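# Tuck the office chair fully under the desk

## Task

Slide the office chair completely beneath the desk so that it finishes upright with every wheel on the floor; the desk should stay roughly where it was, and a chair that topples or ends up leaning means failure.

## Robot and tools

Robot: TidyBot++, a wheeled base (0.54 m long, 0.50 m wide, 0.38 m high) on four driven casters, carrying a single seven-joint arm that ends in a five-finger right hand. The shoulder is 0.12 m ahead of the base centre and 0.68 m up. Arm segments: upper arm 0.42 m, forearm 0.31 m, hand 0.32 m to the hand point. The arm begins folded with the hand pointing down, sticking out up to 0.15 m past the base front.

Frames: the base frame has its origin on the floor below the base centre, x ahead, y to the left, z up, in metres. hand_pose and hand_target are given in it. The odometry frame is the base frame as it was when the scene began; base_odometry uses it, with heading in rad (left positive, -3.142 to 3.142). Odometry counts wheel rotation only, so slip looks like travel. base_tilt is in degrees, forward and right positive.

Tool move: one action per call, built from any of base, joints, target, plus optional speeds and min_time_s; cameras and blocking are not part of the action. All motions begin together.
- base: an object with translate_m (forward +), strafe_m (left +), each -2 to 2 m, and rotate_rad (counter-clockwise from above +), -6.3 to 6.3 rad. These are offsets relative to where the base is when the command starts, measured along its own axes, not positions to reach.
- joints: an object of absolute joint targets by name. joint_1_rad to joint_7_rad in radians; joint_2_rad is limited to -2.249..2.249, joint_4_rad to -2.579..2.579, joint_6_rad to -2.099..2.099, the others take any angle (they go the short way, so send steps under half a turn). joint_1_rad positive turns the arm clockwise from above, opposite to rotate_rad. Hand keys hand_little, hand_ring, hand_middle, hand_index, hand_thumb_bend, hand_thumb_turn run -1 (closed) to +1 (open; for the thumb turn, +1 is beside the palm). hand_force_limit (-1..1, about 0 to 10 N, 15 N for thumb) and hand_speed (-0.96..1) are settings. A camera-ahead, level pose: 0, -1.2, 3.142, -2.03, 0, -0.203, -1.832.
- target: one list of seven numbers [x, y, z, qw, qx, qy, qz], an absolute hand pose in the base frame (metres, then a quaternion). Only hand keys may accompany it in joints. The solver picks joint angles itself, may swing the elbow, curve or overshoot, and can push into furniture or the base; unreachable poses wander then end time_out. To hold still afterward, resend hand_target, not hand_pose.
- speeds: top speeds for this action only: translate_m and strafe_m 0.05 to 0.5 m/s (give it under just one key when both are used), rotate_rad 0.1 to 1.57 rad/s.
- min_time_s: 0.1 to 8 s, the shortest duration for arm motions.
- cameras: list from base_camera, wrist_camera, all; [] for none.
- blocking: true (default) waits for everything to settle; false returns within about half a second while motion continues, and a later move only replaces what it names.
A move with no action simply reports state and images. Unknown keys make a call invalid; out-of-range values are refused, and a refusal or an unrequested stop cancels the remaining move, wait and finished_scene calls in that reply.

wait(seconds 0 to 10, cameras): lets time pass, returns early once prior motions settle. stop(cameras): brakes everything still running; braked parts read stopped and may keep pressing. zoom_image(camera, region [x0,y0,x1,y1] pixels, at most 504 each way): enlarges part of that camera's latest picture. show_instructions: shows the reference pages. finished_scene(scene): ends the scene; the chair must remain correctly placed with no help.

Result lines: move says done or the worst status. base_status, joint_status, hand_status report done, moving, off_target (stopped short and maybe still pushing), stopped, contact_stop or time_out (target dropped, holds in place), not_followed (a self-collision check withheld the arm; cause given), torque_fault. done for the base only means the wheels turned enough; a blocked base may still claim done. motor_effort gives percent of maximum per motor, peak in brackets. hand_stopped_by lists little, ring, middle, index, thumb_bend, thumb_turn as moving, target, force, stalled or fault; the *_load_n lines give fingertip loads in N. on_its_own lists uncommanded actions. pictures names the order of images. ARM HIT, MOTOR HOT and OVER-TEMPERATURE FAULT flag hard contact and overheating; a torque fault freezes the arm for 10 s.

Caution: push the chair slowly and low; a hand snagged above about 0.6 m while the base drives or turns can tip the robot, and horizontal force on a raised hand can lift wheels. Don't ram the desk, slam the chair, or shove so hard it tilts or falls. Back away to right a leaning robot. Avoid overloading fingers. Cameras show the true hand position better than hand_pose.

Each tool is called as name([rows], argument=value, ...), one row to a line, values as JSON.

Reference images:

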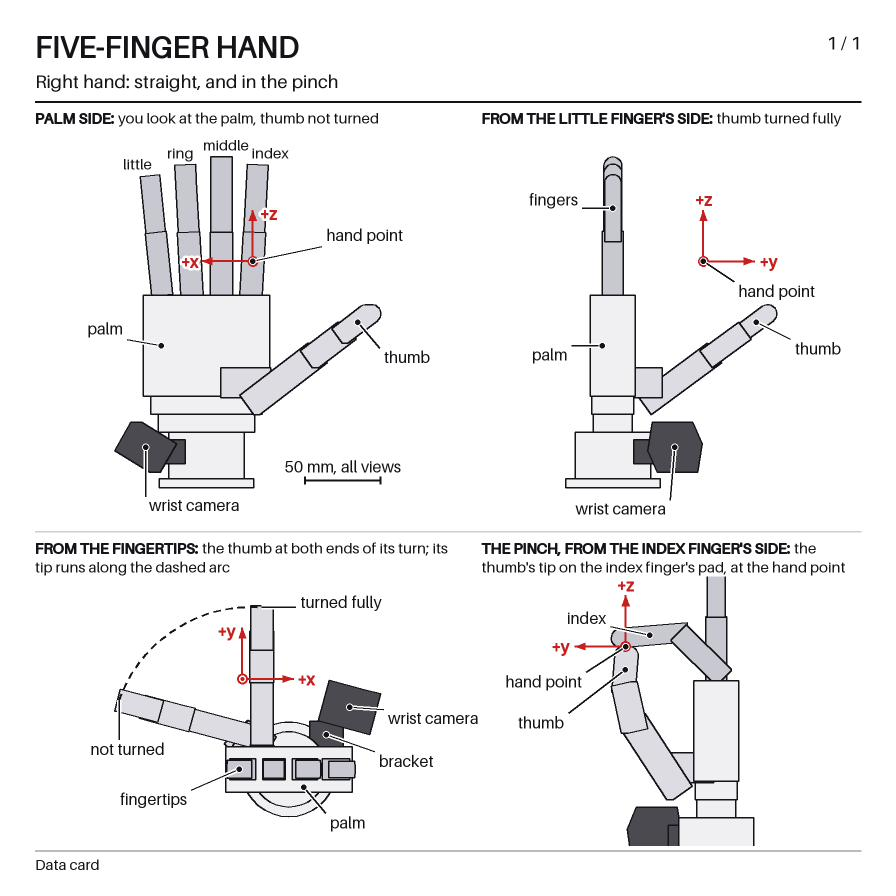

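## Session

move()

Scene clock: 0.00 s.
base_odometry: x=+0.000 y=+0.000 heading=+0.000
base_tilt: forward=+0.0 right=-0.5
base_status: not commanded
joint_positions: joint_1_rad=+0.008 joint_2_rad=-0.366 joint_3_rad=+3.151 joint_4_rad=-2.551 joint_5_rad=+0.012 joint_6_rad=-0.873 joint_7_rad=+1.540 hand_little=+1.000 hand_ring=+1.000 hand_middle=+1.000 hand_index=+1.000 hand_thumb_turn=+1.000 hand_thumb_bend=+1.000 hand_force_limit=+0.000 hand_speed=-0.800
joint_status: not commanded
hand_stopped_by: target,target,target,target,target,target
little_load_n: 0.0
ring_load_n: 0.0
middle_load_n: 0.0
index_load_n: 0.0
thumb_bend_load_n: 0.0
thumb_turn_load_n: 0.0
motor_effort: joint_1_rad=-1 joint_2_rad=+0 joint_3_rad=+1 joint_4_rad=+13 joint_5_rad=+0 joint_6_rad=+0 joint_7_rad=+0
hand_pose: x=+0.2852 y=+0.0553 z=+0.5748 quat_wxyz=(+0.041, +0.020, +0.999, -0.003) (m; base frame)
hand_target: x=+0.2854 y=+0.0553 z=+0.5748 quat_wxyz=(+0.042, +0.020, +0.999, -0.003) (m; base frame)
hand_status: not commanded
pictures: base_camera, wrist_camera

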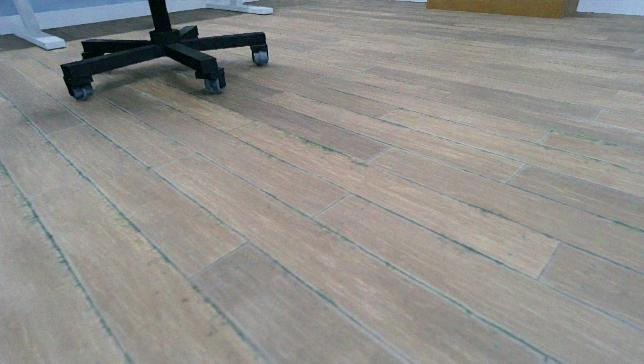

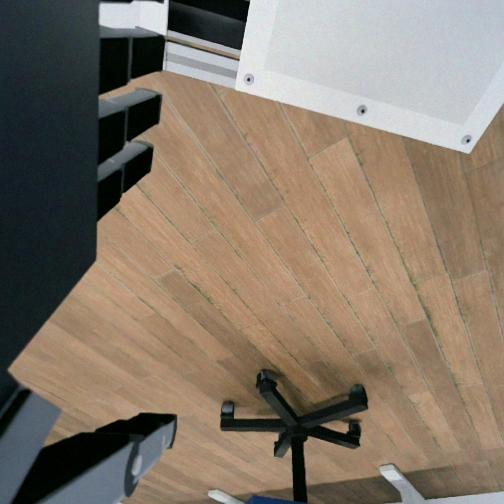

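move(joints={"joint_1_rad":0,"joint_2_rad":-1.2,"joint_3_rad":3.142,"joint_4_rad":-2.03,"joint_5_rad":0,"joint_6_rad":-0.203,"joint_7_rad":-1.832}, cameras=["all"])

Scene clock: 14.00 s.
move: done
base_odometry: x=+0.000 y=+0.000 heading=+0.000
base_tilt: forward=+0.0 right=-0.5
base_status: not commanded
joint_positions: joint_1_rad=+0.008 joint_2_rad=-1.186 joint_3_rad=+3.151 joint_4_rad=-2.071 joint_5_rad=+0.012 joint_6_rad=-0.245 joint_7_rad=+4.387 hand_little=+1.000 hand_ring=+1.000 hand_middle=+1.000 hand_index=+1.000 hand_thumb_turn=+1.000 hand_thumb_bend=+1.000 hand_force_limit=+0.000 hand_speed=-0.800
joint_status: all done
hand_stopped_by: target,target,target,target,target,target
little_load_n: 0.0
ring_load_n: 0.0
middle_load_n: 0.0
index_load_n: 0.0
thumb_bend_load_n: 0.0
thumb_turn_load_n: 0.0
motor_effort: joint_1_rad=-1(2) joint_2_rad=+15(16) joint_3_rad=+1(3) joint_4_rad=+14(18) joint_5_rad=+0(2) joint_6_rad=+7(9) joint_7_rad=+0(2)
hand_pose: x=+0.2832 y=-0.0531 z=+1.1327 quat_wxyz=(+0.128, -0.527, +0.091, -0.835) (m; base frame)
hand_target: x=+0.2586 y=-0.0490 z=+1.1725 quat_wxyz=(+0.113, -0.490, +0.065, -0.862) (m; base frame)
hand_status: not commanded
pictures: base_camera, wrist_camera
camera_calibration:
wrist_camera: T_world_to_cam=[[0.0212212, -0.999517, -0.0227227, -0.0362961], [-0.134643, 0.0196635, -0.990699, 1.15355], [0.990667, 0.0240832, -0.134161, -0.0115917], [0, 0, 0, 1]] pos_world=[0.167572, -0.0586823, 1.14044]

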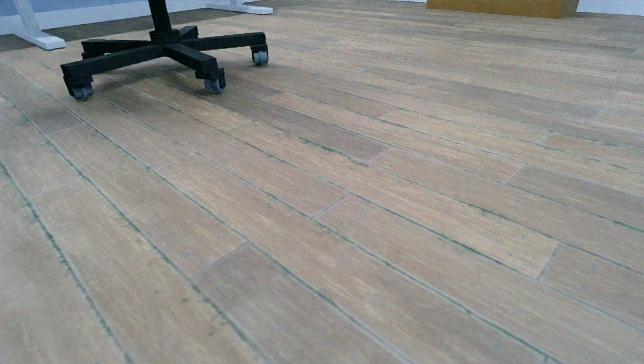

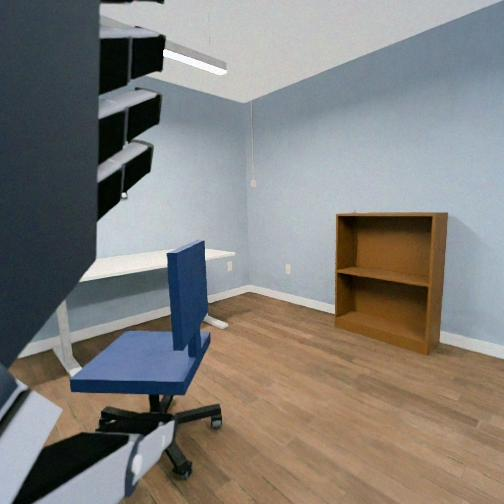

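move(base={"rotate_rad":0.6}, cameras=["all"])

Scene clock: 18.73 s.
move: done
base_odometry: x=+0.000 y=+0.000 heading=+0.600
base_tilt: forward=+0.0 right=-0.5
base_status: done
joint_positions: joint_1_rad=+0.008 joint_2_rad=-1.186 joint_3_rad=+3.151 joint_4_rad=-2.071 joint_5_rad=+0.012 joint_6_rad=-0.245 joint_7_rad=+4.390 hand_little=+1.000 hand_ring=+1.000 hand_middle=+1.000 hand_index=+1.000 hand_thumb_turn=+1.000 hand_thumb_bend=+1.000 hand_force_limit=+0.000 hand_speed=-0.800
joint_status: not commanded
hand_stopped_by: target,target,target,target,target,target
little_load_n: 0.0
ring_load_n: 0.0
middle_load_n: 0.0
index_load_n: 0.0
thumb_bend_load_n: 0.0
thumb_turn_load_n: 0.0
motor_effort: joint_1_rad=+0(1) joint_2_rad=+14(15) joint_3_rad=+2(2) joint_4_rad=+15(15) joint_5_rad=+0(1) joint_6_rad=+7(8) joint_7_rad=+0(1)
hand_pose: x=+0.2832 y=-0.0532 z=+1.1328 quat_wxyz=(+0.127, -0.528, +0.090, -0.835) (m; base frame)
hand_target: x=+0.2586 y=-0.0490 z=+1.1725 quat_wxyz=(+0.113, -0.490, +0.065, -0.862) (m; base frame)
hand_status: not commanded
pictures: base_camera, wrist_camera
camera_calibration:
wrist_camera: T_world_to_cam=[[0.0206488, -0.99958, -0.0203167, -0.0389495], [-0.134661, 0.0173553, -0.99074, 1.15367], [0.990677, 0.0231934, -0.134246, -0.0115204], [0, 0, 0, 1]] pos_world=[0.167571, -0.0586882, 1.14065]

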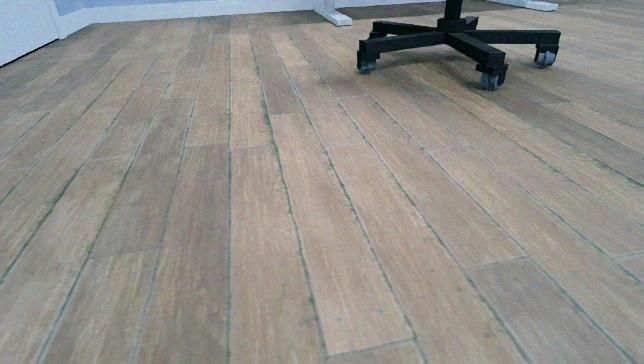

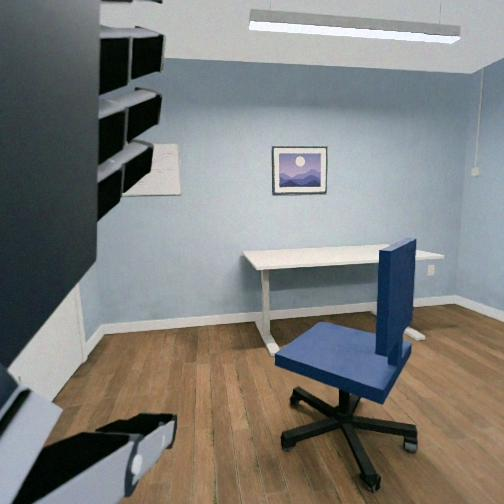

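zoom_image(camera="wrist_camera", region=[240, 200, 504, 504])

Scaled by 1.658 from the camera's 504x504 image, which has a finer 720x720 frame.

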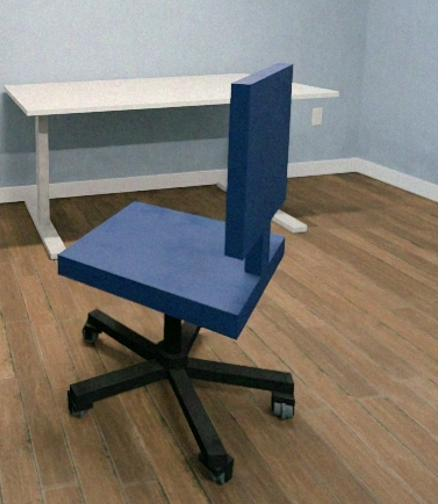

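move(base={"rotate_rad":-0.6}, joints={"joint_1_rad":0,"joint_2_rad":0.767,"joint_3_rad":3.142,"joint_4_rad":-2.086,"joint_5_rad":0,"joint_6_rad":-0.289,"joint_7_rad":3.14}, cameras=["all"])

move(base={"strafe_m":0.68}, cameras=["all"])

Scene clock: 142.83 s.
move: done
base_odometry: x=+0.000 y=+0.000 heading=+0.000
base_tilt: forward=+0.0 right=-0.5
base_status: done
joint_positions: joint_1_rad=+0.008 joint_2_rad=+0.746 joint_3_rad=+3.151 joint_4_rad=-2.071 joint_5_rad=+0.012 joint_6_rad=-0.252 joint_7_rad=+3.202 hand_little=+1.000 hand_ring=+1.000 hand_middle=+1.000 hand_index=+1.000 hand_thumb_turn=+1.000 hand_thumb_bend=+1.000 hand_force_limit=+0.000 hand_speed=-0.800
joint_status: all done
hand_stopped_by: target,target,target,target,target,target
little_load_n: -0.5
ring_load_n: 0.0
middle_load_n: 0.0
index_load_n: 0.0
thumb_bend_load_n: 0.0
thumb_turn_load_n: 0.0
motor_effort: joint_1_rad=+0(2) joint_2_rad=-25(27) joint_3_rad=+0(3) joint_4_rad=+5(17) joint_5_rad=-1(2) joint_6_rad=+1(9) joint_7_rad=+1(1)
hand_pose: x=+0.4662 y=+0.0198 z=+0.3668 quat_wxyz=(+0.021, -0.727, +0.686, -0.030) (m; base frame)
hand_target: x=+0.4402 y=+0.0321 z=+0.3613 quat_wxyz=(+0.000, -0.706, +0.708, +0.000) (m; base frame)
hand_status: not commanded
pictures: base_camera, wrist_camera
camera_calibration:
wrist_camera: T_world_to_cam=[[-0.936729, -0.338093, -0.0907342, 0.473722], [-0.334802, 0.789608, 0.514225, -0.0558911], [-0.102211, 0.512067, -0.852842, 0.465978], [0, 0, 0, 1]] pos_world=[0.472665, -0.0343181, 0.469129]

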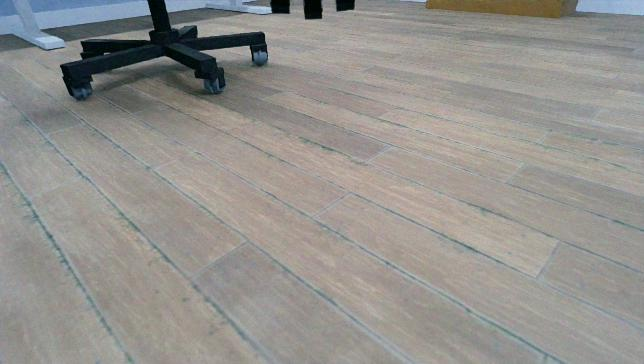

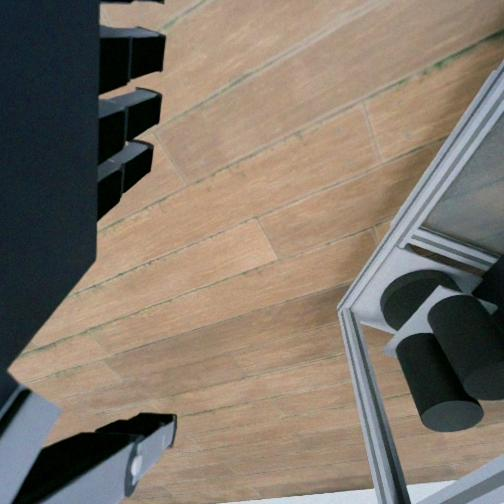

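Scene clock: 145.57 s.
move: done
base_odometry: x=+0.000 y=+0.680 heading=+0.000
base_tilt: forward=+0.0 right=-0.5
base_status: done
joint_positions: joint_1_rad=+0.003 joint_2_rad=+0.746 joint_3_rad=+3.150 joint_4_rad=-2.071 joint_5_rad=+0.012 joint_6_rad=-0.253 joint_7_rad=+3.201 hand_little=+1.000 hand_ring=+1.000 hand_middle=+1.000 hand_index=+1.000 hand_thumb_turn=+1.000 hand_thumb_bend=+1.000 hand_force_limit=+0.000 hand_speed=-0.800
joint_status: not commanded
hand_stopped_by: target,target,target,target,target,target
little_load_n: 0.0
ring_load_n: 0.0
middle_load_n: 0.0
index_load_n: 0.0
thumb_bend_load_n: -0.5
thumb_turn_load_n: 0.0
motor_effort: joint_1_rad=+0(3) joint_2_rad=-24(26) joint_3_rad=+0(2) joint_4_rad=+5(6) joint_5_rad=-1(1) joint_6_rad=+0(2) joint_7_rad=+0(1)
hand_pose: x=+0.4659 y=+0.0219 z=+0.3668 quat_wxyz=(+0.021, -0.728, +0.684, -0.029) (m; base frame)
hand_target: x=+0.4402 y=+0.0321 z=+0.3613 quat_wxyz=(+0.000, -0.706, +0.708, +0.000) (m; base frame)
hand_status: not commanded
pictures: base_camera, wrist_camera
camera_calibration:
wrist_camera: T_world_to_cam=[[-0.935326, -0.342027, -0.0904628, 0.47351], [-0.337914, 0.787925, 0.514771, -0.0563806], [-0.104788, 0.512047, -0.852542, 0.465986], [0, 0, 0, 1]] pos_world=[0.472664, -0.0322297, 0.469131]

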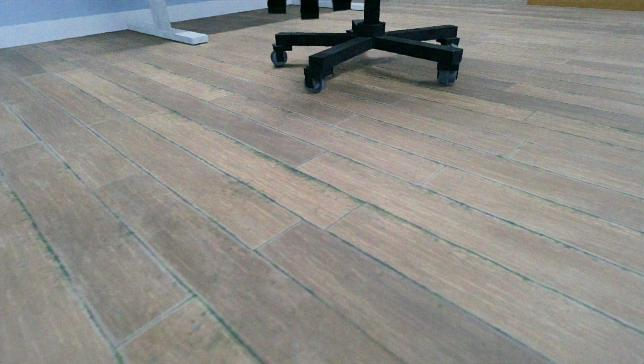

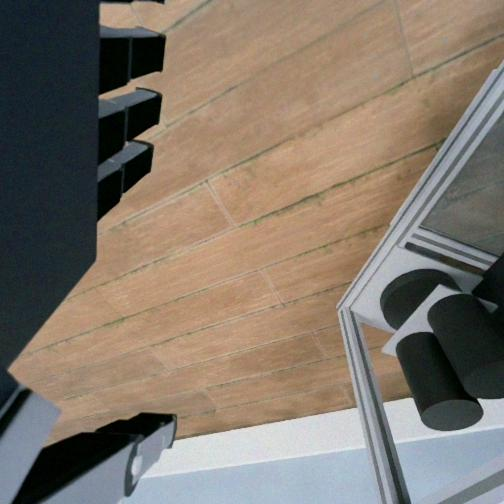

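move(base={"translate_m":0.75}, speeds={"translate_m":0.3}, cameras=["all"])

move(base={"translate_m":0.15}, speeds={"translate_m":0.08}, cameras=["all"])

Scene clock: 159.10 s.
move: done
base_odometry: x=+0.750 y=+0.680 heading=+0.000
base_tilt: forward=+0.0 right=-0.5
base_status: done
joint_positions: joint_1_rad=+0.003 joint_2_rad=+0.752 joint_3_rad=+3.150 joint_4_rad=-2.084 joint_5_rad=+0.012 joint_6_rad=-0.278 joint_7_rad=+3.197 hand_little=+1.000 hand_ring=+1.000 hand_middle=+1.000 hand_index=+1.000 hand_thumb_turn=+1.000 hand_thumb_bend=+1.000 hand_force_limit=+0.000 hand_speed=-0.800
joint_status: not commanded
hand_stopped_by: target,target,target,target,target,target
little_load_n: 0.0
ring_load_n: 0.0
middle_load_n: 0.0
index_load_n: 0.0
thumb_bend_load_n: 0.0
thumb_turn_load_n: 0.0
motor_effort: joint_1_rad=-1(2) joint_2_rad=-25(27) joint_3_rad=+0(1) joint_4_rad=+5(11) joint_5_rad=+0(1) joint_6_rad=+0(7) joint_7_rad=+1(2)
hand_pose: x=+0.4479 y=+0.0222 z=+0.3652 quat_wxyz=(+0.006, -0.727, +0.686, -0.013) (m; base frame)
hand_target: x=+0.4402 y=+0.0321 z=+0.3613 quat_wxyz=(+0.000, -0.706, +0.708, +0.000) (m; base frame)
hand_status: not commanded
pictures: base_camera, wrist_camera
camera_calibration:
wrist_camera: T_world_to_cam=[[-0.940012, -0.337647, -0.0487027, 0.443342], [-0.310937, 0.789277, 0.52949, -0.0794522], [-0.140341, 0.512871, -0.846917, 0.476387], [0, 0, 0, 1]] pos_world=[0.458898, -0.0319219, 0.467121]

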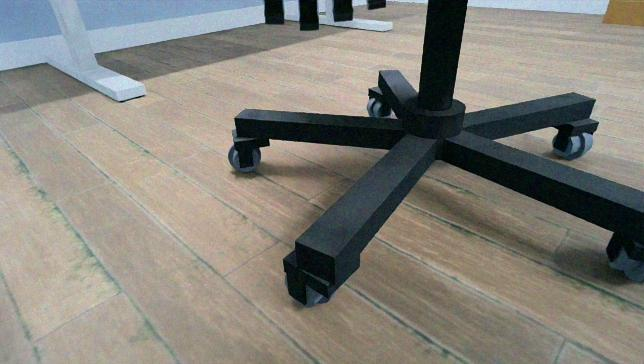

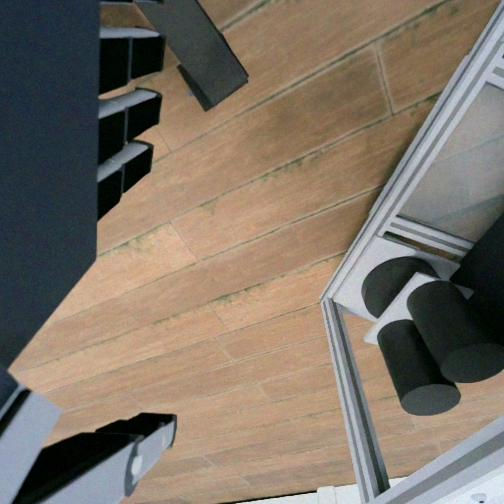

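Scene clock: 161.50 s.
move: done
base_odometry: x=+0.900 y=+0.680 heading=+0.000
base_tilt: forward=+0.0 right=-0.5
base_status: done
joint_positions: joint_1_rad=-0.002 joint_2_rad=+0.765 joint_3_rad=+3.137 joint_4_rad=-2.115 joint_5_rad=+0.012 joint_6_rad=-0.311 joint_7_rad=+3.188 hand_little=+1.000 hand_ring=+1.000 hand_middle=+1.000 hand_index=+1.000 hand_thumb_turn=+1.000 hand_thumb_bend=+1.000 hand_force_limit=+0.000 hand_speed=-0.800
joint_status: not commanded
hand_stopped_by: target,target,target,target,target,target
little_load_n: 0.0
ring_load_n: 0.0
middle_load_n: 0.0
index_load_n: 0.0
thumb_bend_load_n: 0.0
thumb_turn_load_n: 0.0
motor_effort: joint_1_rad=+0(2) joint_2_rad=-25(29) joint_3_rad=+1(4) joint_4_rad=+6(15) joint_5_rad=+0(2) joint_6_rad=+1(9) joint_7_rad=+1(2)
hand_pose: x=+0.4140 y=+0.0297 z=+0.3631 quat_wxyz=(-0.017, -0.729, +0.684, +0.017) (m; base frame)
hand_target: x=+0.4402 y=+0.0321 z=+0.3613 quat_wxyz=(+0.000, -0.706, +0.708, +0.000) (m; base frame)
hand_status: not commanded
pictures: base_camera, wrist_camera
camera_calibration:
wrist_camera: T_world_to_cam=[[-0.939623, -0.341655, 0.0195218, 0.389076], [-0.273258, 0.783412, 0.558207, -0.120613], [-0.206008, 0.51917, -0.829472, 0.486725], [0, 0, 0, 1]] pos_world=[0.432895, -0.0252739, 0.463456]

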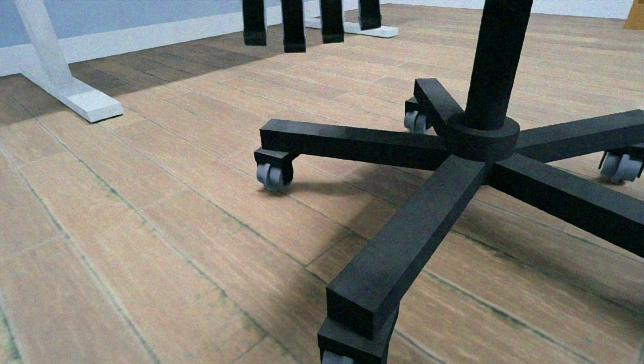

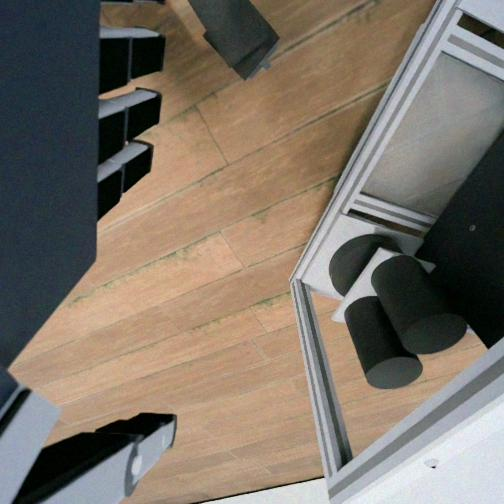

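move(base={"translate_m":0.12}, speeds={"translate_m":0.08}, cameras=["base_camera"])

Scene clock: 180.63 s.
move: done
base_odometry: x=+1.020 y=+0.680 heading=+0.001
base_tilt: forward=+0.0 right=-0.5
base_status: done
joint_positions: joint_1_rad=-0.006 joint_2_rad=+0.765 joint_3_rad=+3.132 joint_4_rad=-2.121 joint_5_rad=+0.012 joint_6_rad=-0.320 joint_7_rad=+3.188 hand_little=+1.000 hand_ring=+1.000 hand_middle=+1.000 hand_index=+1.000 hand_thumb_turn=+1.000 hand_thumb_bend=+1.000 hand_force_limit=+0.000 hand_speed=-0.800
joint_status: not commanded
hand_stopped_by: target,target,target,target,target,target
little_load_n: 0.0
ring_load_n: 0.0
middle_load_n: 0.0
index_load_n: 0.0
thumb_bend_load_n: 0.0
thumb_turn_load_n: -0.5
motor_effort: joint_1_rad=+1(3) joint_2_rad=-25(28) joint_3_rad=+2(5) joint_4_rad=+6(14) joint_5_rad=+0(2) joint_6_rad=+1(8) joint_7_rad=+0(2)
hand_pose: x=+0.4071 y=+0.0333 z=+0.3639 quat_wxyz=(-0.021, -0.731, +0.681, +0.024) (m; base frame)
hand_target: x=+0.4402 y=+0.0321 z=+0.3613 quat_wxyz=(+0.000, -0.706, +0.708, +0.000) (m; base frame)
hand_status: not commanded
pictures: base_camera

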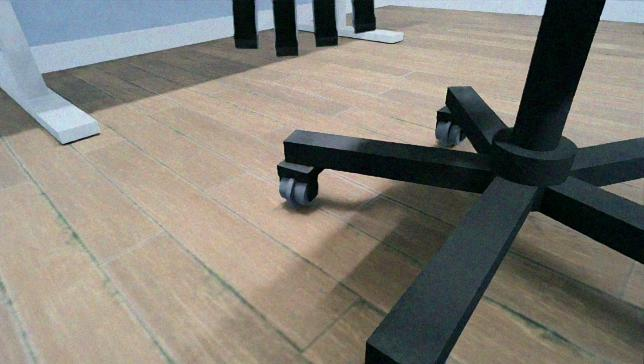

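move(base={"translate_m":0.12}, speeds={"translate_m":0.08}, cameras=["base_camera"])

Scene clock: 189.73 s.
move: done
base_odometry: x=+1.140 y=+0.681 heading=+0.001
base_tilt: forward=+0.1 right=-0.5
base_status: done
joint_positions: joint_1_rad=-0.014 joint_2_rad=+0.765 joint_3_rad=+3.123 joint_4_rad=-2.120 joint_5_rad=+0.012 joint_6_rad=-0.320 joint_7_rad=+3.188 hand_little=+1.000 hand_ring=+1.000 hand_middle=+1.000 hand_index=+1.000 hand_thumb_turn=+1.000 hand_thumb_bend=+1.000 hand_force_limit=+0.000 hand_speed=-0.800
joint_status: not commanded
hand_stopped_by: target,target,target,target,target,target
little_load_n: 0.0
ring_load_n: 0.0
middle_load_n: 0.0
index_load_n: 0.0
thumb_bend_load_n: 0.0
thumb_turn_load_n: 0.0
motor_effort: joint_1_rad=+1(5) joint_2_rad=-24(27) joint_3_rad=+2(6) joint_4_rad=+4(13) joint_5_rad=+0(2) joint_6_rad=+0(7) joint_7_rad=+0(1)
hand_pose: x=+0.4071 y=+0.0392 z=+0.3642 quat_wxyz=(-0.019, -0.736, +0.676, +0.026) (m; base frame)
hand_target: x=+0.4402 y=+0.0321 z=+0.3613 quat_wxyz=(+0.000, -0.706, +0.708, +0.000) (m; base frame)
hand_status: not commanded
pictures: base_camera

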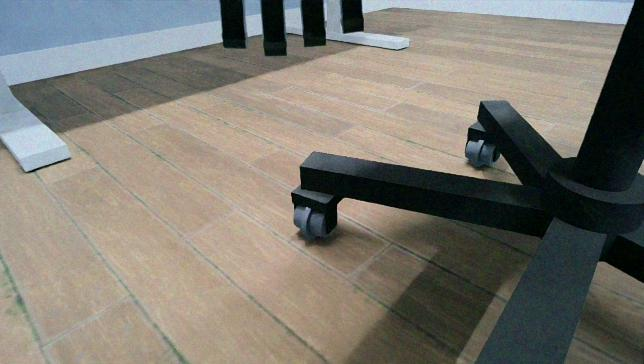

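move(base={"translate_m":-0.6})

move(joints={"joint_1_rad":0,"joint_2_rad":-1.2,"joint_3_rad":3.142,"joint_4_rad":-2.03,"joint_5_rad":0,"joint_6_rad":-0.203,"joint_7_rad":4.45}, cameras=["all"])

Scene clock: 206.13 s.
move: done
base_odometry: x=+0.540 y=+0.680 heading=+0.001
base_tilt: forward=+0.0 right=-0.5
base_status: done
joint_positions: joint_1_rad=-0.009 joint_2_rad=+0.765 joint_3_rad=+3.130 joint_4_rad=-2.107 joint_5_rad=+0.012 joint_6_rad=-0.317 joint_7_rad=+3.188 hand_little=+1.000 hand_ring=+1.000 hand_middle=+1.000 hand_index=+1.000 hand_thumb_turn=+1.000 hand_thumb_bend=+1.000 hand_force_limit=+0.000 hand_speed=-0.800
joint_status: not commanded
hand_stopped_by: target,target,target,target,target,target
little_load_n: 0.0
ring_load_n: 0.0
middle_load_n: 0.0
index_load_n: 0.0
thumb_bend_load_n: 0.0
thumb_turn_load_n: 0.0
motor_effort: joint_1_rad=-1(2) joint_2_rad=-24(26) joint_3_rad=+0(1) joint_4_rad=+4(6) joint_5_rad=+0(1) joint_6_rad=+0(2) joint_7_rad=+0(1)
hand_pose: x=+0.4164 y=+0.0352 z=+0.3637 quat_wxyz=(-0.015, -0.733, +0.680, +0.018) (m; base frame)
hand_target: x=+0.4402 y=+0.0321 z=+0.3613 quat_wxyz=(+0.000, -0.706, +0.708, +0.000) (m; base frame)
hand_status: not commanded
pictures: none

Scene clock: 209.50 s.
move: done
base_odometry: x=+0.540 y=+0.680 heading=+0.001
base_tilt: forward=+0.0 right=-0.5
base_status: not commanded
joint_positions: joint_1_rad=-0.009 joint_2_rad=-1.182 joint_3_rad=+3.130 joint_4_rad=-2.076 joint_5_rad=+0.012 joint_6_rad=-0.244 joint_7_rad=+4.388 hand_little=+1.000 hand_ring=+1.000 hand_middle=+1.000 hand_index=+1.000 hand_thumb_turn=+1.000 hand_thumb_bend=+1.000 hand_force_limit=+0.000 hand_speed=-0.800
joint_status: all done
hand_stopped_by: target,target,target,target,target,target
little_load_n: 0.0
ring_load_n: 0.0
middle_load_n: 0.0
index_load_n: 0.0
thumb_bend_load_n: 0.0
thumb_turn_load_n: 0.0
motor_effort: joint_1_rad=+0(2) joint_2_rad=+14(27) joint_3_rad=+1(3) joint_4_rad=+15(18) joint_5_rad=+0(2) joint_6_rad=+7(8) joint_7_rad=+0(2)
hand_pose: x=+0.2876 y=-0.0404 z=+1.1299 quat_wxyz=(+0.133, -0.533, +0.077, -0.832) (m; base frame)
hand_target: x=+0.2587 y=-0.0490 z=+1.1724 quat_wxyz=(+0.114, -0.490, +0.065, -0.862) (m; base frame)
hand_status: not commanded
pictures: base_camera, wrist_camera
camera_calibration:
wrist_camera: T_world_to_cam=[[0.0466805, -0.998901, -0.00409885, -0.052076], [-0.143466, -0.00264355, -0.989652, 1.15161], [0.988554, 0.0467855, -0.143432, -0.00468259], [0, 0, 0, 1]] pos_world=[0.172277, -0.0487554, 1.1388]

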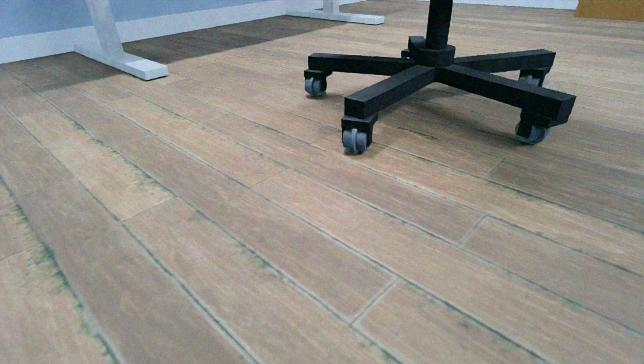

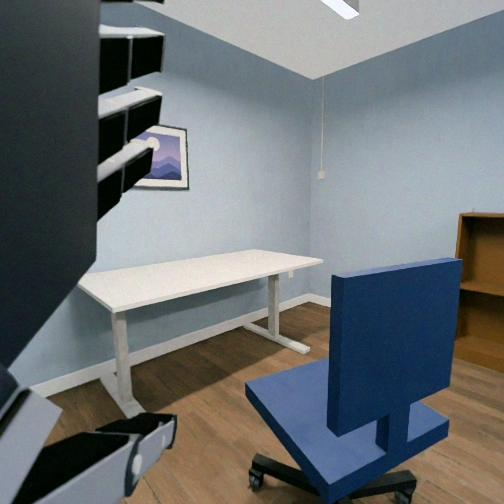

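zoom_image(camera="wrist_camera", region=[230, 240, 504, 504])

Scaled by 1.839 from the camera's 504x504 image, which has a finer 720x720 frame.

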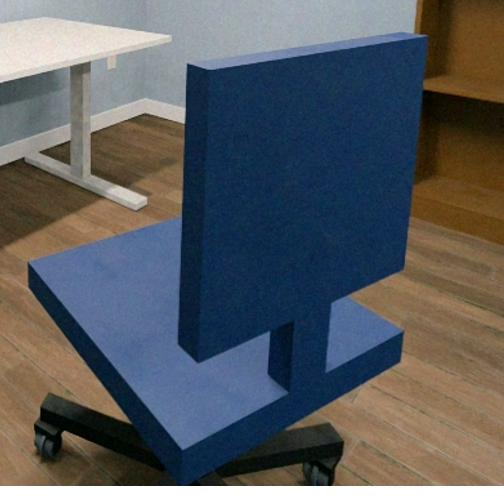

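move(base={"translate_m":0.326,"strafe_m":-0.902,"rotate_rad":0.6})

move(joints={"joint_1_rad":0.02,"joint_2_rad":0.767,"joint_3_rad":3.142,"joint_4_rad":-2.086,"joint_5_rad":0,"joint_6_rad":-0.289,"joint_7_rad":3.09}, cameras=["all"])

Scene clock: 265.23 s.
move: done
base_odometry: x=+0.867 y=-0.222 heading=+0.601
base_tilt: forward=+0.0 right=-0.5
base_status: done
joint_positions: joint_1_rad=-0.004 joint_2_rad=-1.182 joint_3_rad=+3.132 joint_4_rad=-2.076 joint_5_rad=+0.012 joint_6_rad=-0.244 joint_7_rad=+4.389 hand_little=+1.000 hand_ring=+1.000 hand_middle=+1.000 hand_index=+1.000 hand_thumb_turn=+1.000 hand_thumb_bend=+1.000 hand_force_limit=+0.000 hand_speed=-0.800
joint_status: not commanded
hand_stopped_by: target,target,target,target,target,target
little_load_n: 0.0
ring_load_n: 0.0
middle_load_n: 0.0
index_load_n: 0.0
thumb_bend_load_n: 0.0
thumb_turn_load_n: 0.0
motor_effort: joint_1_rad=-1(2) joint_2_rad=+14(15) joint_3_rad=+1(3) joint_4_rad=+15(16) joint_5_rad=-1(1) joint_6_rad=+6(9) joint_7_rad=+1(1)
hand_pose: x=+0.2871 y=-0.0423 z=+1.1304 quat_wxyz=(+0.131, -0.533, +0.079, -0.832) (m; base frame)
hand_target: x=+0.2587 y=-0.0490 z=+1.1724 quat_wxyz=(+0.114, -0.490, +0.065, -0.862) (m; base frame)
hand_status: not commanded
pictures: none

Scene clock: 268.60 s.
move: done
base_odometry: x=+0.867 y=-0.222 heading=+0.601
base_tilt: forward=+0.0 right=-0.5
base_status: not commanded
joint_positions: joint_1_rad=+0.002 joint_2_rad=+0.746 joint_3_rad=+3.132 joint_4_rad=-2.076 joint_5_rad=+0.012 joint_6_rad=-0.252 joint_7_rad=+3.153 hand_little=+1.000 hand_ring=+1.000 hand_middle=+1.000 hand_index=+1.000 hand_thumb_turn=+1.000 hand_thumb_bend=+1.000 hand_force_limit=+0.000 hand_speed=-0.800
joint_status: all done
hand_stopped_by: target,target,target,target,target,target
little_load_n: 0.0
ring_load_n: 0.0
middle_load_n: 0.0
index_load_n: 0.0
thumb_bend_load_n: 0.0
thumb_turn_load_n: 0.0
motor_effort: joint_1_rad=-1(2) joint_2_rad=-26(27) joint_3_rad=+0(3) joint_4_rad=+5(17) joint_5_rad=-1(2) joint_6_rad=+1(9) joint_7_rad=+0(2)
hand_pose: x=+0.4640 y=+0.0333 z=+0.3671 quat_wxyz=(+0.025, -0.716, +0.697, -0.023) (m; base frame)
hand_target: x=+0.4425 y=+0.0286 z=+0.3613 quat_wxyz=(+0.000, -0.681, +0.732, +0.000) (m; base frame)
hand_status: not commanded
pictures: base_camera, wrist_camera
camera_calibration:
wrist_camera: T_world_to_cam=[[-0.947133, -0.307497, -0.0915645, 0.480349], [-0.307958, 0.791239, 0.528301, -0.0851289], [-0.0900017, 0.528569, -0.844105, 0.449701], [0, 0, 0, 1]] pos_world=[0.469212, -0.0226348, 0.468551]

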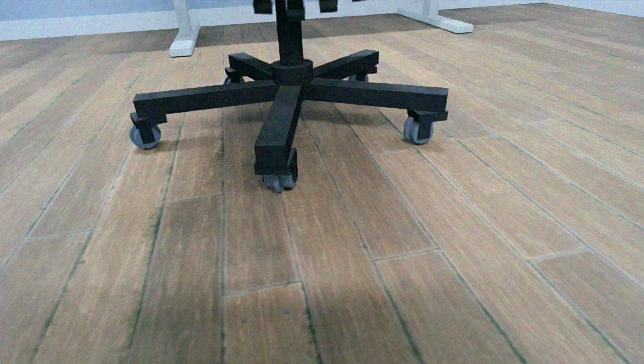

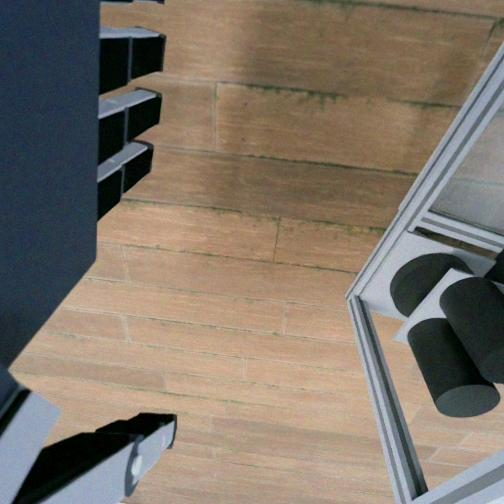

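move(base={"translate_m":0.18}, speeds={"translate_m":0.2}, cameras=["base_camera"])

move(base={"translate_m":0.25}, speeds={"translate_m":0.08}, cameras=["base_camera"])

Scene clock: 282.17 s.
move: done
base_odometry: x=+1.015 y=-0.120 heading=+0.601
base_tilt: forward=+0.1 right=-0.5
base_status: done
joint_positions: joint_1_rad=+0.004 joint_2_rad=+0.747 joint_3_rad=+3.132 joint_4_rad=-2.076 joint_5_rad=+0.012 joint_6_rad=-0.257 joint_7_rad=+3.151 hand_little=+1.000 hand_ring=+1.000 hand_middle=+1.000 hand_index=+1.000 hand_thumb_turn=+1.000 hand_thumb_bend=+1.000 hand_force_limit=+0.000 hand_speed=-0.800
joint_status: not commanded
hand_stopped_by: target,target,target,target,target,target
little_load_n: 0.0
ring_load_n: 0.0
middle_load_n: 0.0
index_load_n: -0.5
thumb_bend_load_n: 0.0
thumb_turn_load_n: 0.0
motor_effort: joint_1_rad=-1(1) joint_2_rad=-25(26) joint_3_rad=+0(1) joint_4_rad=+5(7) joint_5_rad=+0(1) joint_6_rad=+1(1) joint_7_rad=+0(1)
hand_pose: x=+0.4621 y=+0.0328 z=+0.3670 quat_wxyz=(+0.023, -0.715, +0.698, -0.021) (m; base frame)
hand_target: x=+0.4425 y=+0.0286 z=+0.3613 quat_wxyz=(+0.000, -0.681, +0.732, +0.000) (m; base frame)
hand_status: not commanded
pictures: base_camera

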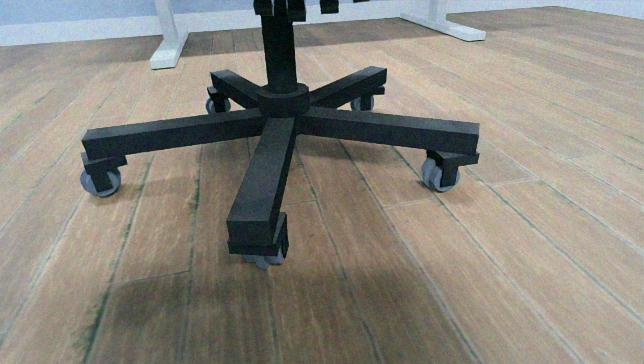

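Scene clock: 285.80 s.
move: done
base_odometry: x=+1.222 y=+0.021 heading=+0.601
base_tilt: forward=+0.0 right=-0.5
base_status: done
joint_positions: joint_1_rad=+0.016 joint_2_rad=+0.749 joint_3_rad=+3.133 joint_4_rad=-2.108 joint_5_rad=+0.012 joint_6_rad=-0.296 joint_7_rad=+3.148 hand_little=+1.000 hand_ring=+1.000 hand_middle=+1.000 hand_index=+1.000 hand_thumb_turn=+1.000 hand_thumb_bend=+1.000 hand_force_limit=+0.000 hand_speed=-0.800
joint_status: not commanded
hand_stopped_by: target,target,target,target,target,target
little_load_n: 0.0
ring_load_n: 0.0
middle_load_n: 0.0
index_load_n: 0.0
thumb_bend_load_n: -0.5
thumb_turn_load_n: 0.0
motor_effort: joint_1_rad=+0(3) joint_2_rad=-25(26) joint_3_rad=+0(2) joint_4_rad=+6(15) joint_5_rad=-1(3) joint_6_rad=+1(7) joint_7_rad=+0(2)
hand_pose: x=+0.4295 y=+0.0286 z=+0.3669 quat_wxyz=(-0.003, -0.710, +0.704, +0.005) (m; base frame)
hand_target: x=+0.4425 y=+0.0286 z=+0.3613 quat_wxyz=(+0.000, -0.681, +0.732, +0.000) (m; base frame)
hand_status: not commanded
pictures: base_camera

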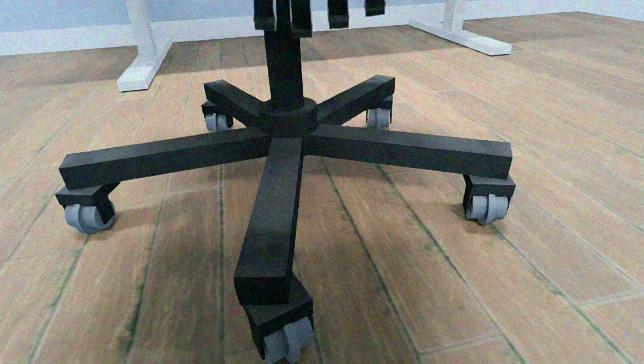

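move(base={"translate_m":-0.4})

move(joints={"joint_1_rad":0.0,"joint_2_rad":-1.2,"joint_3_rad":3.142,"joint_4_rad":-2.03,"joint_5_rad":0,"joint_6_rad":-0.35,"joint_7_rad":4.5}, cameras=["all"])

Scene clock: 309.77 s.
move: done
base_odometry: x=+0.891 y=-0.205 heading=+0.600
base_tilt: forward=+0.0 right=-0.5
base_status: done
joint_positions: joint_1_rad=+0.016 joint_2_rad=+0.750 joint_3_rad=+3.133 joint_4_rad=-2.099 joint_5_rad=+0.012 joint_6_rad=-0.296 joint_7_rad=+3.148 hand_little=+1.000 hand_ring=+1.000 hand_middle=+1.000 hand_index=+1.000 hand_thumb_turn=+1.000 hand_thumb_bend=+1.000 hand_force_limit=+0.000 hand_speed=-0.800
joint_status: not commanded
hand_stopped_by: target,target,target,target,target,target
little_load_n: 0.0
ring_load_n: 0.0
middle_load_n: 0.0
index_load_n: 0.0
thumb_bend_load_n: 0.0
thumb_turn_load_n: 0.0
motor_effort: joint_1_rad=-1(2) joint_2_rad=-25(26) joint_3_rad=-1(1) joint_4_rad=+4(7) joint_5_rad=-1(1) joint_6_rad=+0(1) joint_7_rad=+0(1)
hand_pose: x=+0.4349 y=+0.0286 z=+0.3669 quat_wxyz=(+0.000, -0.710, +0.704, +0.002) (m; base frame)
hand_target: x=+0.4425 y=+0.0286 z=+0.3613 quat_wxyz=(+0.000, -0.681, +0.732, +0.000) (m; base frame)
hand_status: not commanded
pictures: none

Scene clock: 313.17 s.
move: done
base_odometry: x=+0.891 y=-0.205 heading=+0.600
base_tilt: forward=+0.0 right=-0.5
base_status: not commanded
joint_positions: joint_1_rad=+0.016 joint_2_rad=-1.182 joint_3_rad=+3.133 joint_4_rad=-2.077 joint_5_rad=+0.012 joint_6_rad=-0.309 joint_7_rad=+4.438 hand_little=+1.000 hand_ring=+1.000 hand_middle=+1.000 hand_index=+1.000 hand_thumb_turn=+1.000 hand_thumb_bend=+1.000 hand_force_limit=+0.000 hand_speed=-0.800
joint_status: all done
hand_stopped_by: target,target,target,target,target,target
little_load_n: 0.0
ring_load_n: -0.5
middle_load_n: 0.0
index_load_n: -0.5
thumb_bend_load_n: 0.0
thumb_turn_load_n: 0.0
motor_effort: joint_1_rad=-1(2) joint_2_rad=+14(27) joint_3_rad=+2(2) joint_4_rad=+15(17) joint_5_rad=+0(2) joint_6_rad=+8(9) joint_7_rad=+1(1)
hand_pose: x=+0.2909 y=-0.0489 z=+1.1115 quat_wxyz=(+0.100, -0.561, +0.076, -0.818) (m; base frame)
hand_target: x=+0.2729 y=-0.0512 z=+1.1295 quat_wxyz=(+0.088, -0.553, +0.059, -0.826) (m; base frame)
hand_status: not commanded
pictures: base_camera, wrist_camera
camera_calibration:
wrist_camera: T_world_to_cam=[[0.000395262, -0.999307, 0.0372137, -0.0933035], [-0.208338, -0.0364794, -0.977376, 1.13744], [0.978057, -0.00736669, -0.208208, 0.0622757], [0, 0, 0, 1]] pos_world=[0.1761, -0.0512868, 1.12815]

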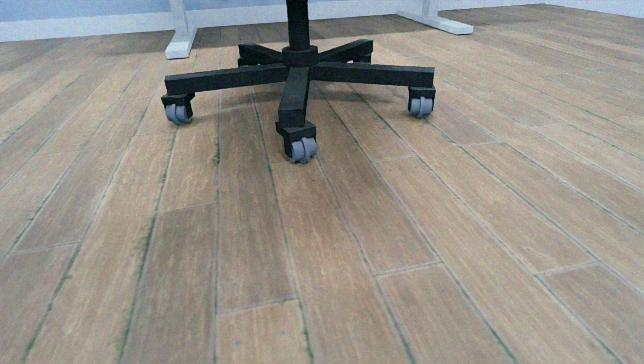

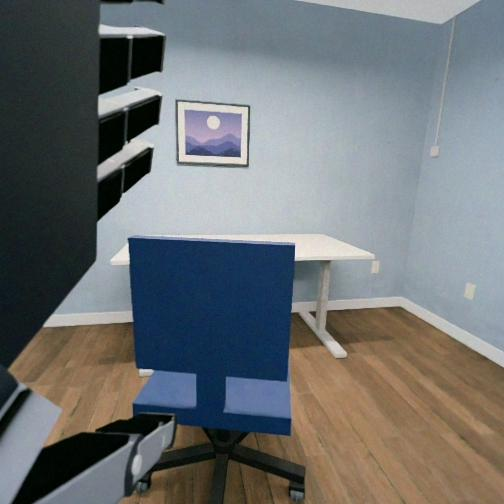

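zoom_image(camera="wrist_camera", region=[80, 220, 384, 504])

Scaled by 1.658 from the camera's 504x504 image, which has a finer 720x720 frame.

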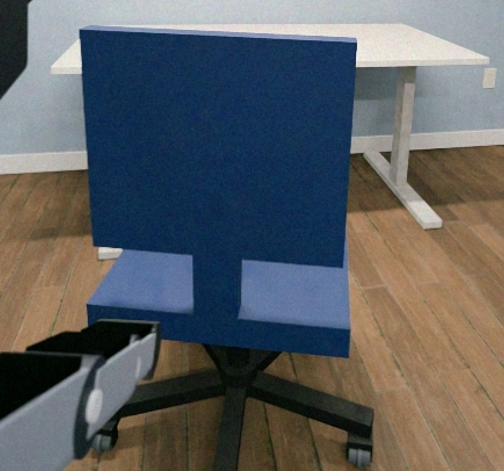

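move(base={"translate_m":0.94,"strafe_m":1.18,"rotate_rad":-1.6})

move(joints={"joint_1_rad":0.0,"joint_2_rad":0.767,"joint_3_rad":3.142,"joint_4_rad":-2.086,"joint_5_rad":0,"joint_6_rad":-0.289,"joint_7_rad":3.09}, base={"translate_m":0.05,"strafe_m":0.263}, cameras=["all"])

Scene clock: 352.33 s.
move: done
base_odometry: x=+1.000 y=+1.300 heading=-1.000
base_tilt: forward=+0.0 right=-0.5
base_status: done
joint_positions: joint_1_rad=+0.007 joint_2_rad=-1.184 joint_3_rad=+3.134 joint_4_rad=-2.074 joint_5_rad=+0.012 joint_6_rad=-0.311 joint_7_rad=+4.439 hand_little=+1.000 hand_ring=+1.000 hand_middle=+1.000 hand_index=+1.000 hand_thumb_turn=+1.000 hand_thumb_bend=+1.000 hand_force_limit=+0.000 hand_speed=-0.800
joint_status: not commanded
hand_stopped_by: target,target,target,target,target,target
little_load_n: 0.0
ring_load_n: 0.0
middle_load_n: 0.0
index_load_n: 0.0
thumb_bend_load_n: -0.5
thumb_turn_load_n: 0.0
motor_effort: joint_1_rad=-1(2) joint_2_rad=+14(16) joint_3_rad=+1(3) joint_4_rad=+15(16) joint_5_rad=-1(1) joint_6_rad=+8(9) joint_7_rad=+0(1)
hand_pose: x=+0.2898 y=-0.0475 z=+1.1128 quat_wxyz=(+0.103, -0.560, +0.073, -0.819) (m; base frame)
hand_target: x=+0.2729 y=-0.0512 z=+1.1295 quat_wxyz=(+0.088, -0.553, +0.059, -0.826) (m; base frame)
hand_status: not commanded
pictures: none

Scene clock: 355.73 s.
move: done
base_odometry: x=+1.249 y=+1.400 heading=-1.000
base_tilt: forward=+0.0 right=-0.5
base_status: done
joint_positions: joint_1_rad=+0.006 joint_2_rad=+0.746 joint_3_rad=+3.134 joint_4_rad=-2.074 joint_5_rad=+0.012 joint_6_rad=-0.311 joint_7_rad=+3.152 hand_little=+1.000 hand_ring=+1.000 hand_middle=+1.000 hand_index=+1.000 hand_thumb_turn=+1.000 hand_thumb_bend=+1.000 hand_force_limit=+0.000 hand_speed=-0.800
joint_status: all done
hand_stopped_by: target,target,target,target,target,target
little_load_n: 0.0
ring_load_n: 0.0
middle_load_n: 0.0
index_load_n: 0.0
thumb_bend_load_n: 0.0
thumb_turn_load_n: 0.0
motor_effort: joint_1_rad=-1(2) joint_2_rad=-24(27) joint_3_rad=+0(4) joint_4_rad=+4(17) joint_5_rad=-1(2) joint_6_rad=-1(8) joint_7_rad=+1(1)
hand_pose: x=+0.4463 y=+0.0308 z=+0.3699 quat_wxyz=(+0.004, -0.715, +0.699, -0.003) (m; base frame)
hand_target: x=+0.4418 y=+0.0350 z=+0.3613 quat_wxyz=(+0.000, -0.689, +0.725, +0.000) (m; base frame)
hand_status: not commanded
pictures: base_camera, wrist_camera
camera_calibration:
wrist_camera: T_world_to_cam=[[-0.952386, -0.302628, -0.0371119, 0.445193], [-0.273434, 0.793913, 0.543081, -0.111082], [-0.134888, 0.52737, -0.83886, 0.469937], [0, 0, 0, 1]] pos_world=[0.457011, -0.0249135, 0.47106]

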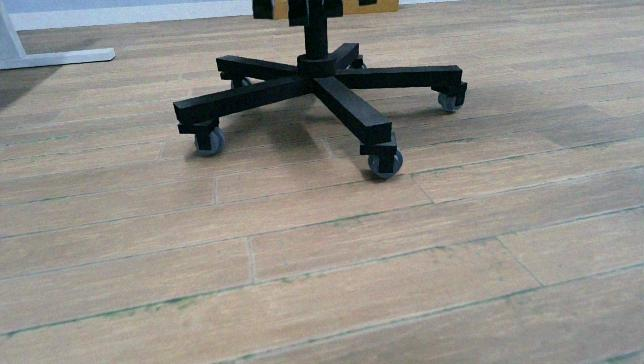

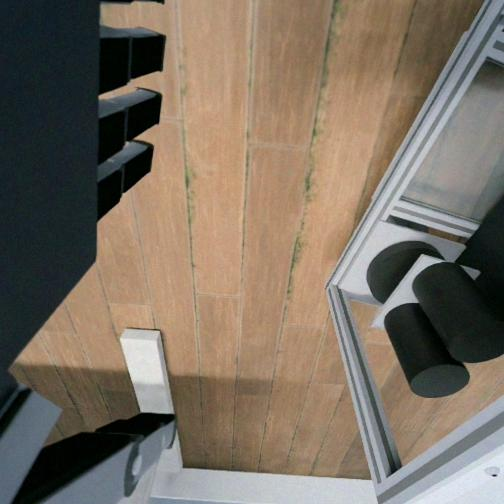

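move(base={"translate_m":0.28}, speeds={"translate_m":0.25}, cameras=["base_camera"])

move(base={"translate_m":0.25}, speeds={"translate_m":0.08}, cameras=["base_camera"])

Scene clock: 375.63 s.
move: done
base_odometry: x=+1.400 y=+1.165 heading=-1.000
base_tilt: forward=+0.1 right=-0.5
base_status: done
joint_positions: joint_1_rad=+0.006 joint_2_rad=+0.747 joint_3_rad=+3.134 joint_4_rad=-2.074 joint_5_rad=+0.012 joint_6_rad=-0.311 joint_7_rad=+3.151 hand_little=+1.000 hand_ring=+1.000 hand_middle=+1.000 hand_index=+1.000 hand_thumb_turn=+1.000 hand_thumb_bend=+1.000 hand_force_limit=+0.000 hand_speed=-0.800
joint_status: not commanded
hand_stopped_by: target,target,target,target,target,target
little_load_n: 0.0
ring_load_n: 0.0
middle_load_n: 0.0
index_load_n: 0.0
thumb_bend_load_n: 0.0
thumb_turn_load_n: 0.0
motor_effort: joint_1_rad=+0(1) joint_2_rad=-25(26) joint_3_rad=+0(1) joint_4_rad=+5(7) joint_5_rad=+0(1) joint_6_rad=+0(1) joint_7_rad=+1(1)
hand_pose: x=+0.4460 y=+0.0309 z=+0.3697 quat_wxyz=(+0.004, -0.714, +0.700, -0.003) (m; base frame)
hand_target: x=+0.4418 y=+0.0350 z=+0.3613 quat_wxyz=(+0.000, -0.689, +0.725, +0.000) (m; base frame)
hand_status: not commanded
pictures: base_camera

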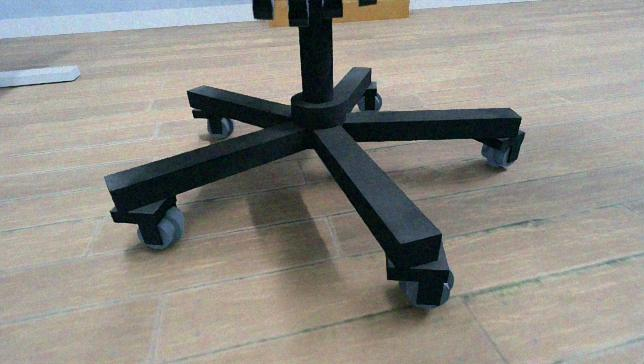

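Scene clock: 379.37 s.
move: done
base_odometry: x=+1.536 y=+0.954 heading=-0.999
base_tilt: forward=+0.1 right=-0.5
base_status: done
joint_positions: joint_1_rad=-0.003 joint_2_rad=+0.764 joint_3_rad=+3.137 joint_4_rad=-2.115 joint_5_rad=+0.012 joint_6_rad=-0.309 joint_7_rad=+3.136 hand_little=+1.000 hand_ring=+1.000 hand_middle=+1.000 hand_index=+1.000 hand_thumb_turn=+1.000 hand_thumb_bend=+1.000 hand_force_limit=+0.000 hand_speed=-0.800
joint_status: not commanded
hand_stopped_by: target,target,target,target,target,target
little_load_n: 0.0
ring_load_n: 0.0
middle_load_n: 0.0
index_load_n: -0.5
thumb_bend_load_n: 0.0
thumb_turn_load_n: 0.0
motor_effort: joint_1_rad=+0(3) joint_2_rad=-25(28) joint_3_rad=+0(4) joint_4_rad=+5(16) joint_5_rad=-1(2) joint_6_rad=+1(10) joint_7_rad=+0(2)
hand_pose: x=+0.4163 y=+0.0338 z=+0.3632 quat_wxyz=(-0.016, -0.711, +0.702, +0.016) (m; base frame)
hand_target: x=+0.4418 y=+0.0350 z=+0.3613 quat_wxyz=(+0.000, -0.689, +0.725, +0.000) (m; base frame)
hand_status: not commanded
pictures: base_camera

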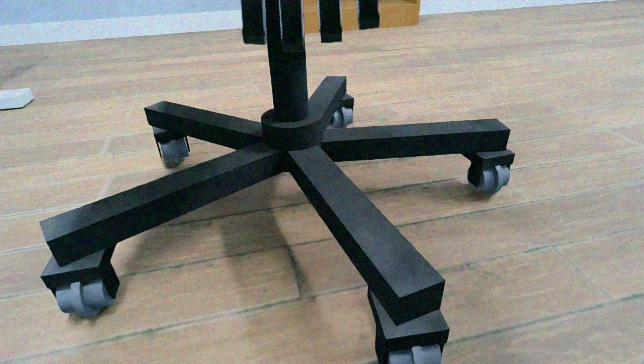

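move(base={"translate_m":0.08}, speeds={"translate_m":0.08})

move(base={"translate_m":-0.7})

move(joints={"joint_1_rad":0.0,"joint_2_rad":-1.2,"joint_3_rad":3.142,"joint_4_rad":-2.03,"joint_5_rad":0,"joint_6_rad":-0.35,"joint_7_rad":4.5}, base={"strafe_m":-0.4})

Scene clock: 390.03 s.
move: done
base_odometry: x=+1.579 y=+0.887 heading=-0.999
base_tilt: forward=+0.0 right=-0.5
base_status: done
joint_positions: joint_1_rad=-0.005 joint_2_rad=+0.764 joint_3_rad=+3.135 joint_4_rad=-2.122 joint_5_rad=+0.012 joint_6_rad=-0.321 joint_7_rad=+3.136 hand_little=+1.000 hand_ring=+1.000 hand_middle=+1.000 hand_index=+1.000 hand_thumb_turn=+1.000 hand_thumb_bend=+1.000 hand_force_limit=+0.000 hand_speed=-0.800
joint_status: not commanded
hand_stopped_by: target,target,target,target,target,target
little_load_n: 0.0
ring_load_n: 0.0
middle_load_n: 0.0
index_load_n: 0.0
thumb_bend_load_n: -0.5
thumb_turn_load_n: 0.0
motor_effort: joint_1_rad=+0(3) joint_2_rad=-22(27) joint_3_rad=+0(3) joint_4_rad=+6(16) joint_5_rad=-1(2) joint_6_rad=+3(11) joint_7_rad=+0(2)
hand_pose: x=+0.4078 y=+0.0348 z=+0.3640 quat_wxyz=(-0.023, -0.712, +0.701, +0.023) (m; base frame)
hand_target: x=+0.4418 y=+0.0350 z=+0.3613 quat_wxyz=(+0.000, -0.689, +0.725, +0.000) (m; base frame)
hand_status: not commanded
pictures: none

Scene clock: 392.73 s.
move: done
base_odometry: x=+1.200 y=+1.476 heading=-0.999
base_tilt: forward=+0.0 right=-0.5
base_status: done
joint_positions: joint_1_rad=-0.005 joint_2_rad=+0.765 joint_3_rad=+3.135 joint_4_rad=-2.101 joint_5_rad=+0.012 joint_6_rad=-0.308 joint_7_rad=+3.136 hand_little=+1.000 hand_ring=+1.000 hand_middle=+1.000 hand_index=+1.000 hand_thumb_turn=+1.000 hand_thumb_bend=+1.000 hand_force_limit=+0.000 hand_speed=-0.800
joint_status: not commanded
hand_stopped_by: target,target,target,target,target,target
little_load_n: 0.0
ring_load_n: 0.0
middle_load_n: 0.0
index_load_n: 0.0
thumb_bend_load_n: 0.0
thumb_turn_load_n: 0.0
motor_effort: joint_1_rad=+0(3) joint_2_rad=-24(26) joint_3_rad=+0(2) joint_4_rad=+4(6) joint_5_rad=+0(1) joint_6_rad=-1(2) joint_7_rad=+0(1)
hand_pose: x=+0.4250 y=+0.0348 z=+0.3630 quat_wxyz=(-0.011, -0.712, +0.702, +0.012) (m; base frame)
hand_target: x=+0.4418 y=+0.0350 z=+0.3613 quat_wxyz=(+0.000, -0.689, +0.725, +0.000) (m; base frame)
hand_status: not commanded
pictures: none

Scene clock: 396.13 s.
move: done
base_odometry: x=+0.864 y=+1.260 heading=-1.000
base_tilt: forward=+0.0 right=-0.5
base_status: done
joint_positions: joint_1_rad=+0.003 joint_2_rad=-1.182 joint_3_rad=+3.138 joint_4_rad=-2.077 joint_5_rad=+0.012 joint_6_rad=-0.309 joint_7_rad=+4.438 hand_little=+1.000 hand_ring=+1.000 hand_middle=+1.000 hand_index=+1.000 hand_thumb_turn=+1.000 hand_thumb_bend=+1.000 hand_force_limit=+0.000 hand_speed=-0.800
joint_status: all done
hand_stopped_by: target,target,target,target,target,target
little_load_n: 0.0
ring_load_n: 0.0
middle_load_n: 0.0
index_load_n: 0.0
thumb_bend_load_n: 0.0
thumb_turn_load_n: 0.0
motor_effort: joint_1_rad=-1(2) joint_2_rad=+14(27) joint_3_rad=+2(3) joint_4_rad=+14(18) joint_5_rad=-1(2) joint_6_rad=+8(9) joint_7_rad=+1(1)
hand_pose: x=+0.2914 y=-0.0490 z=+1.1113 quat_wxyz=(+0.106, -0.561, +0.075, -0.818) (m; base frame)
hand_target: x=+0.2729 y=-0.0512 z=+1.1295 quat_wxyz=(+0.088, -0.553, +0.059, -0.826) (m; base frame)
hand_status: not commanded
pictures: none


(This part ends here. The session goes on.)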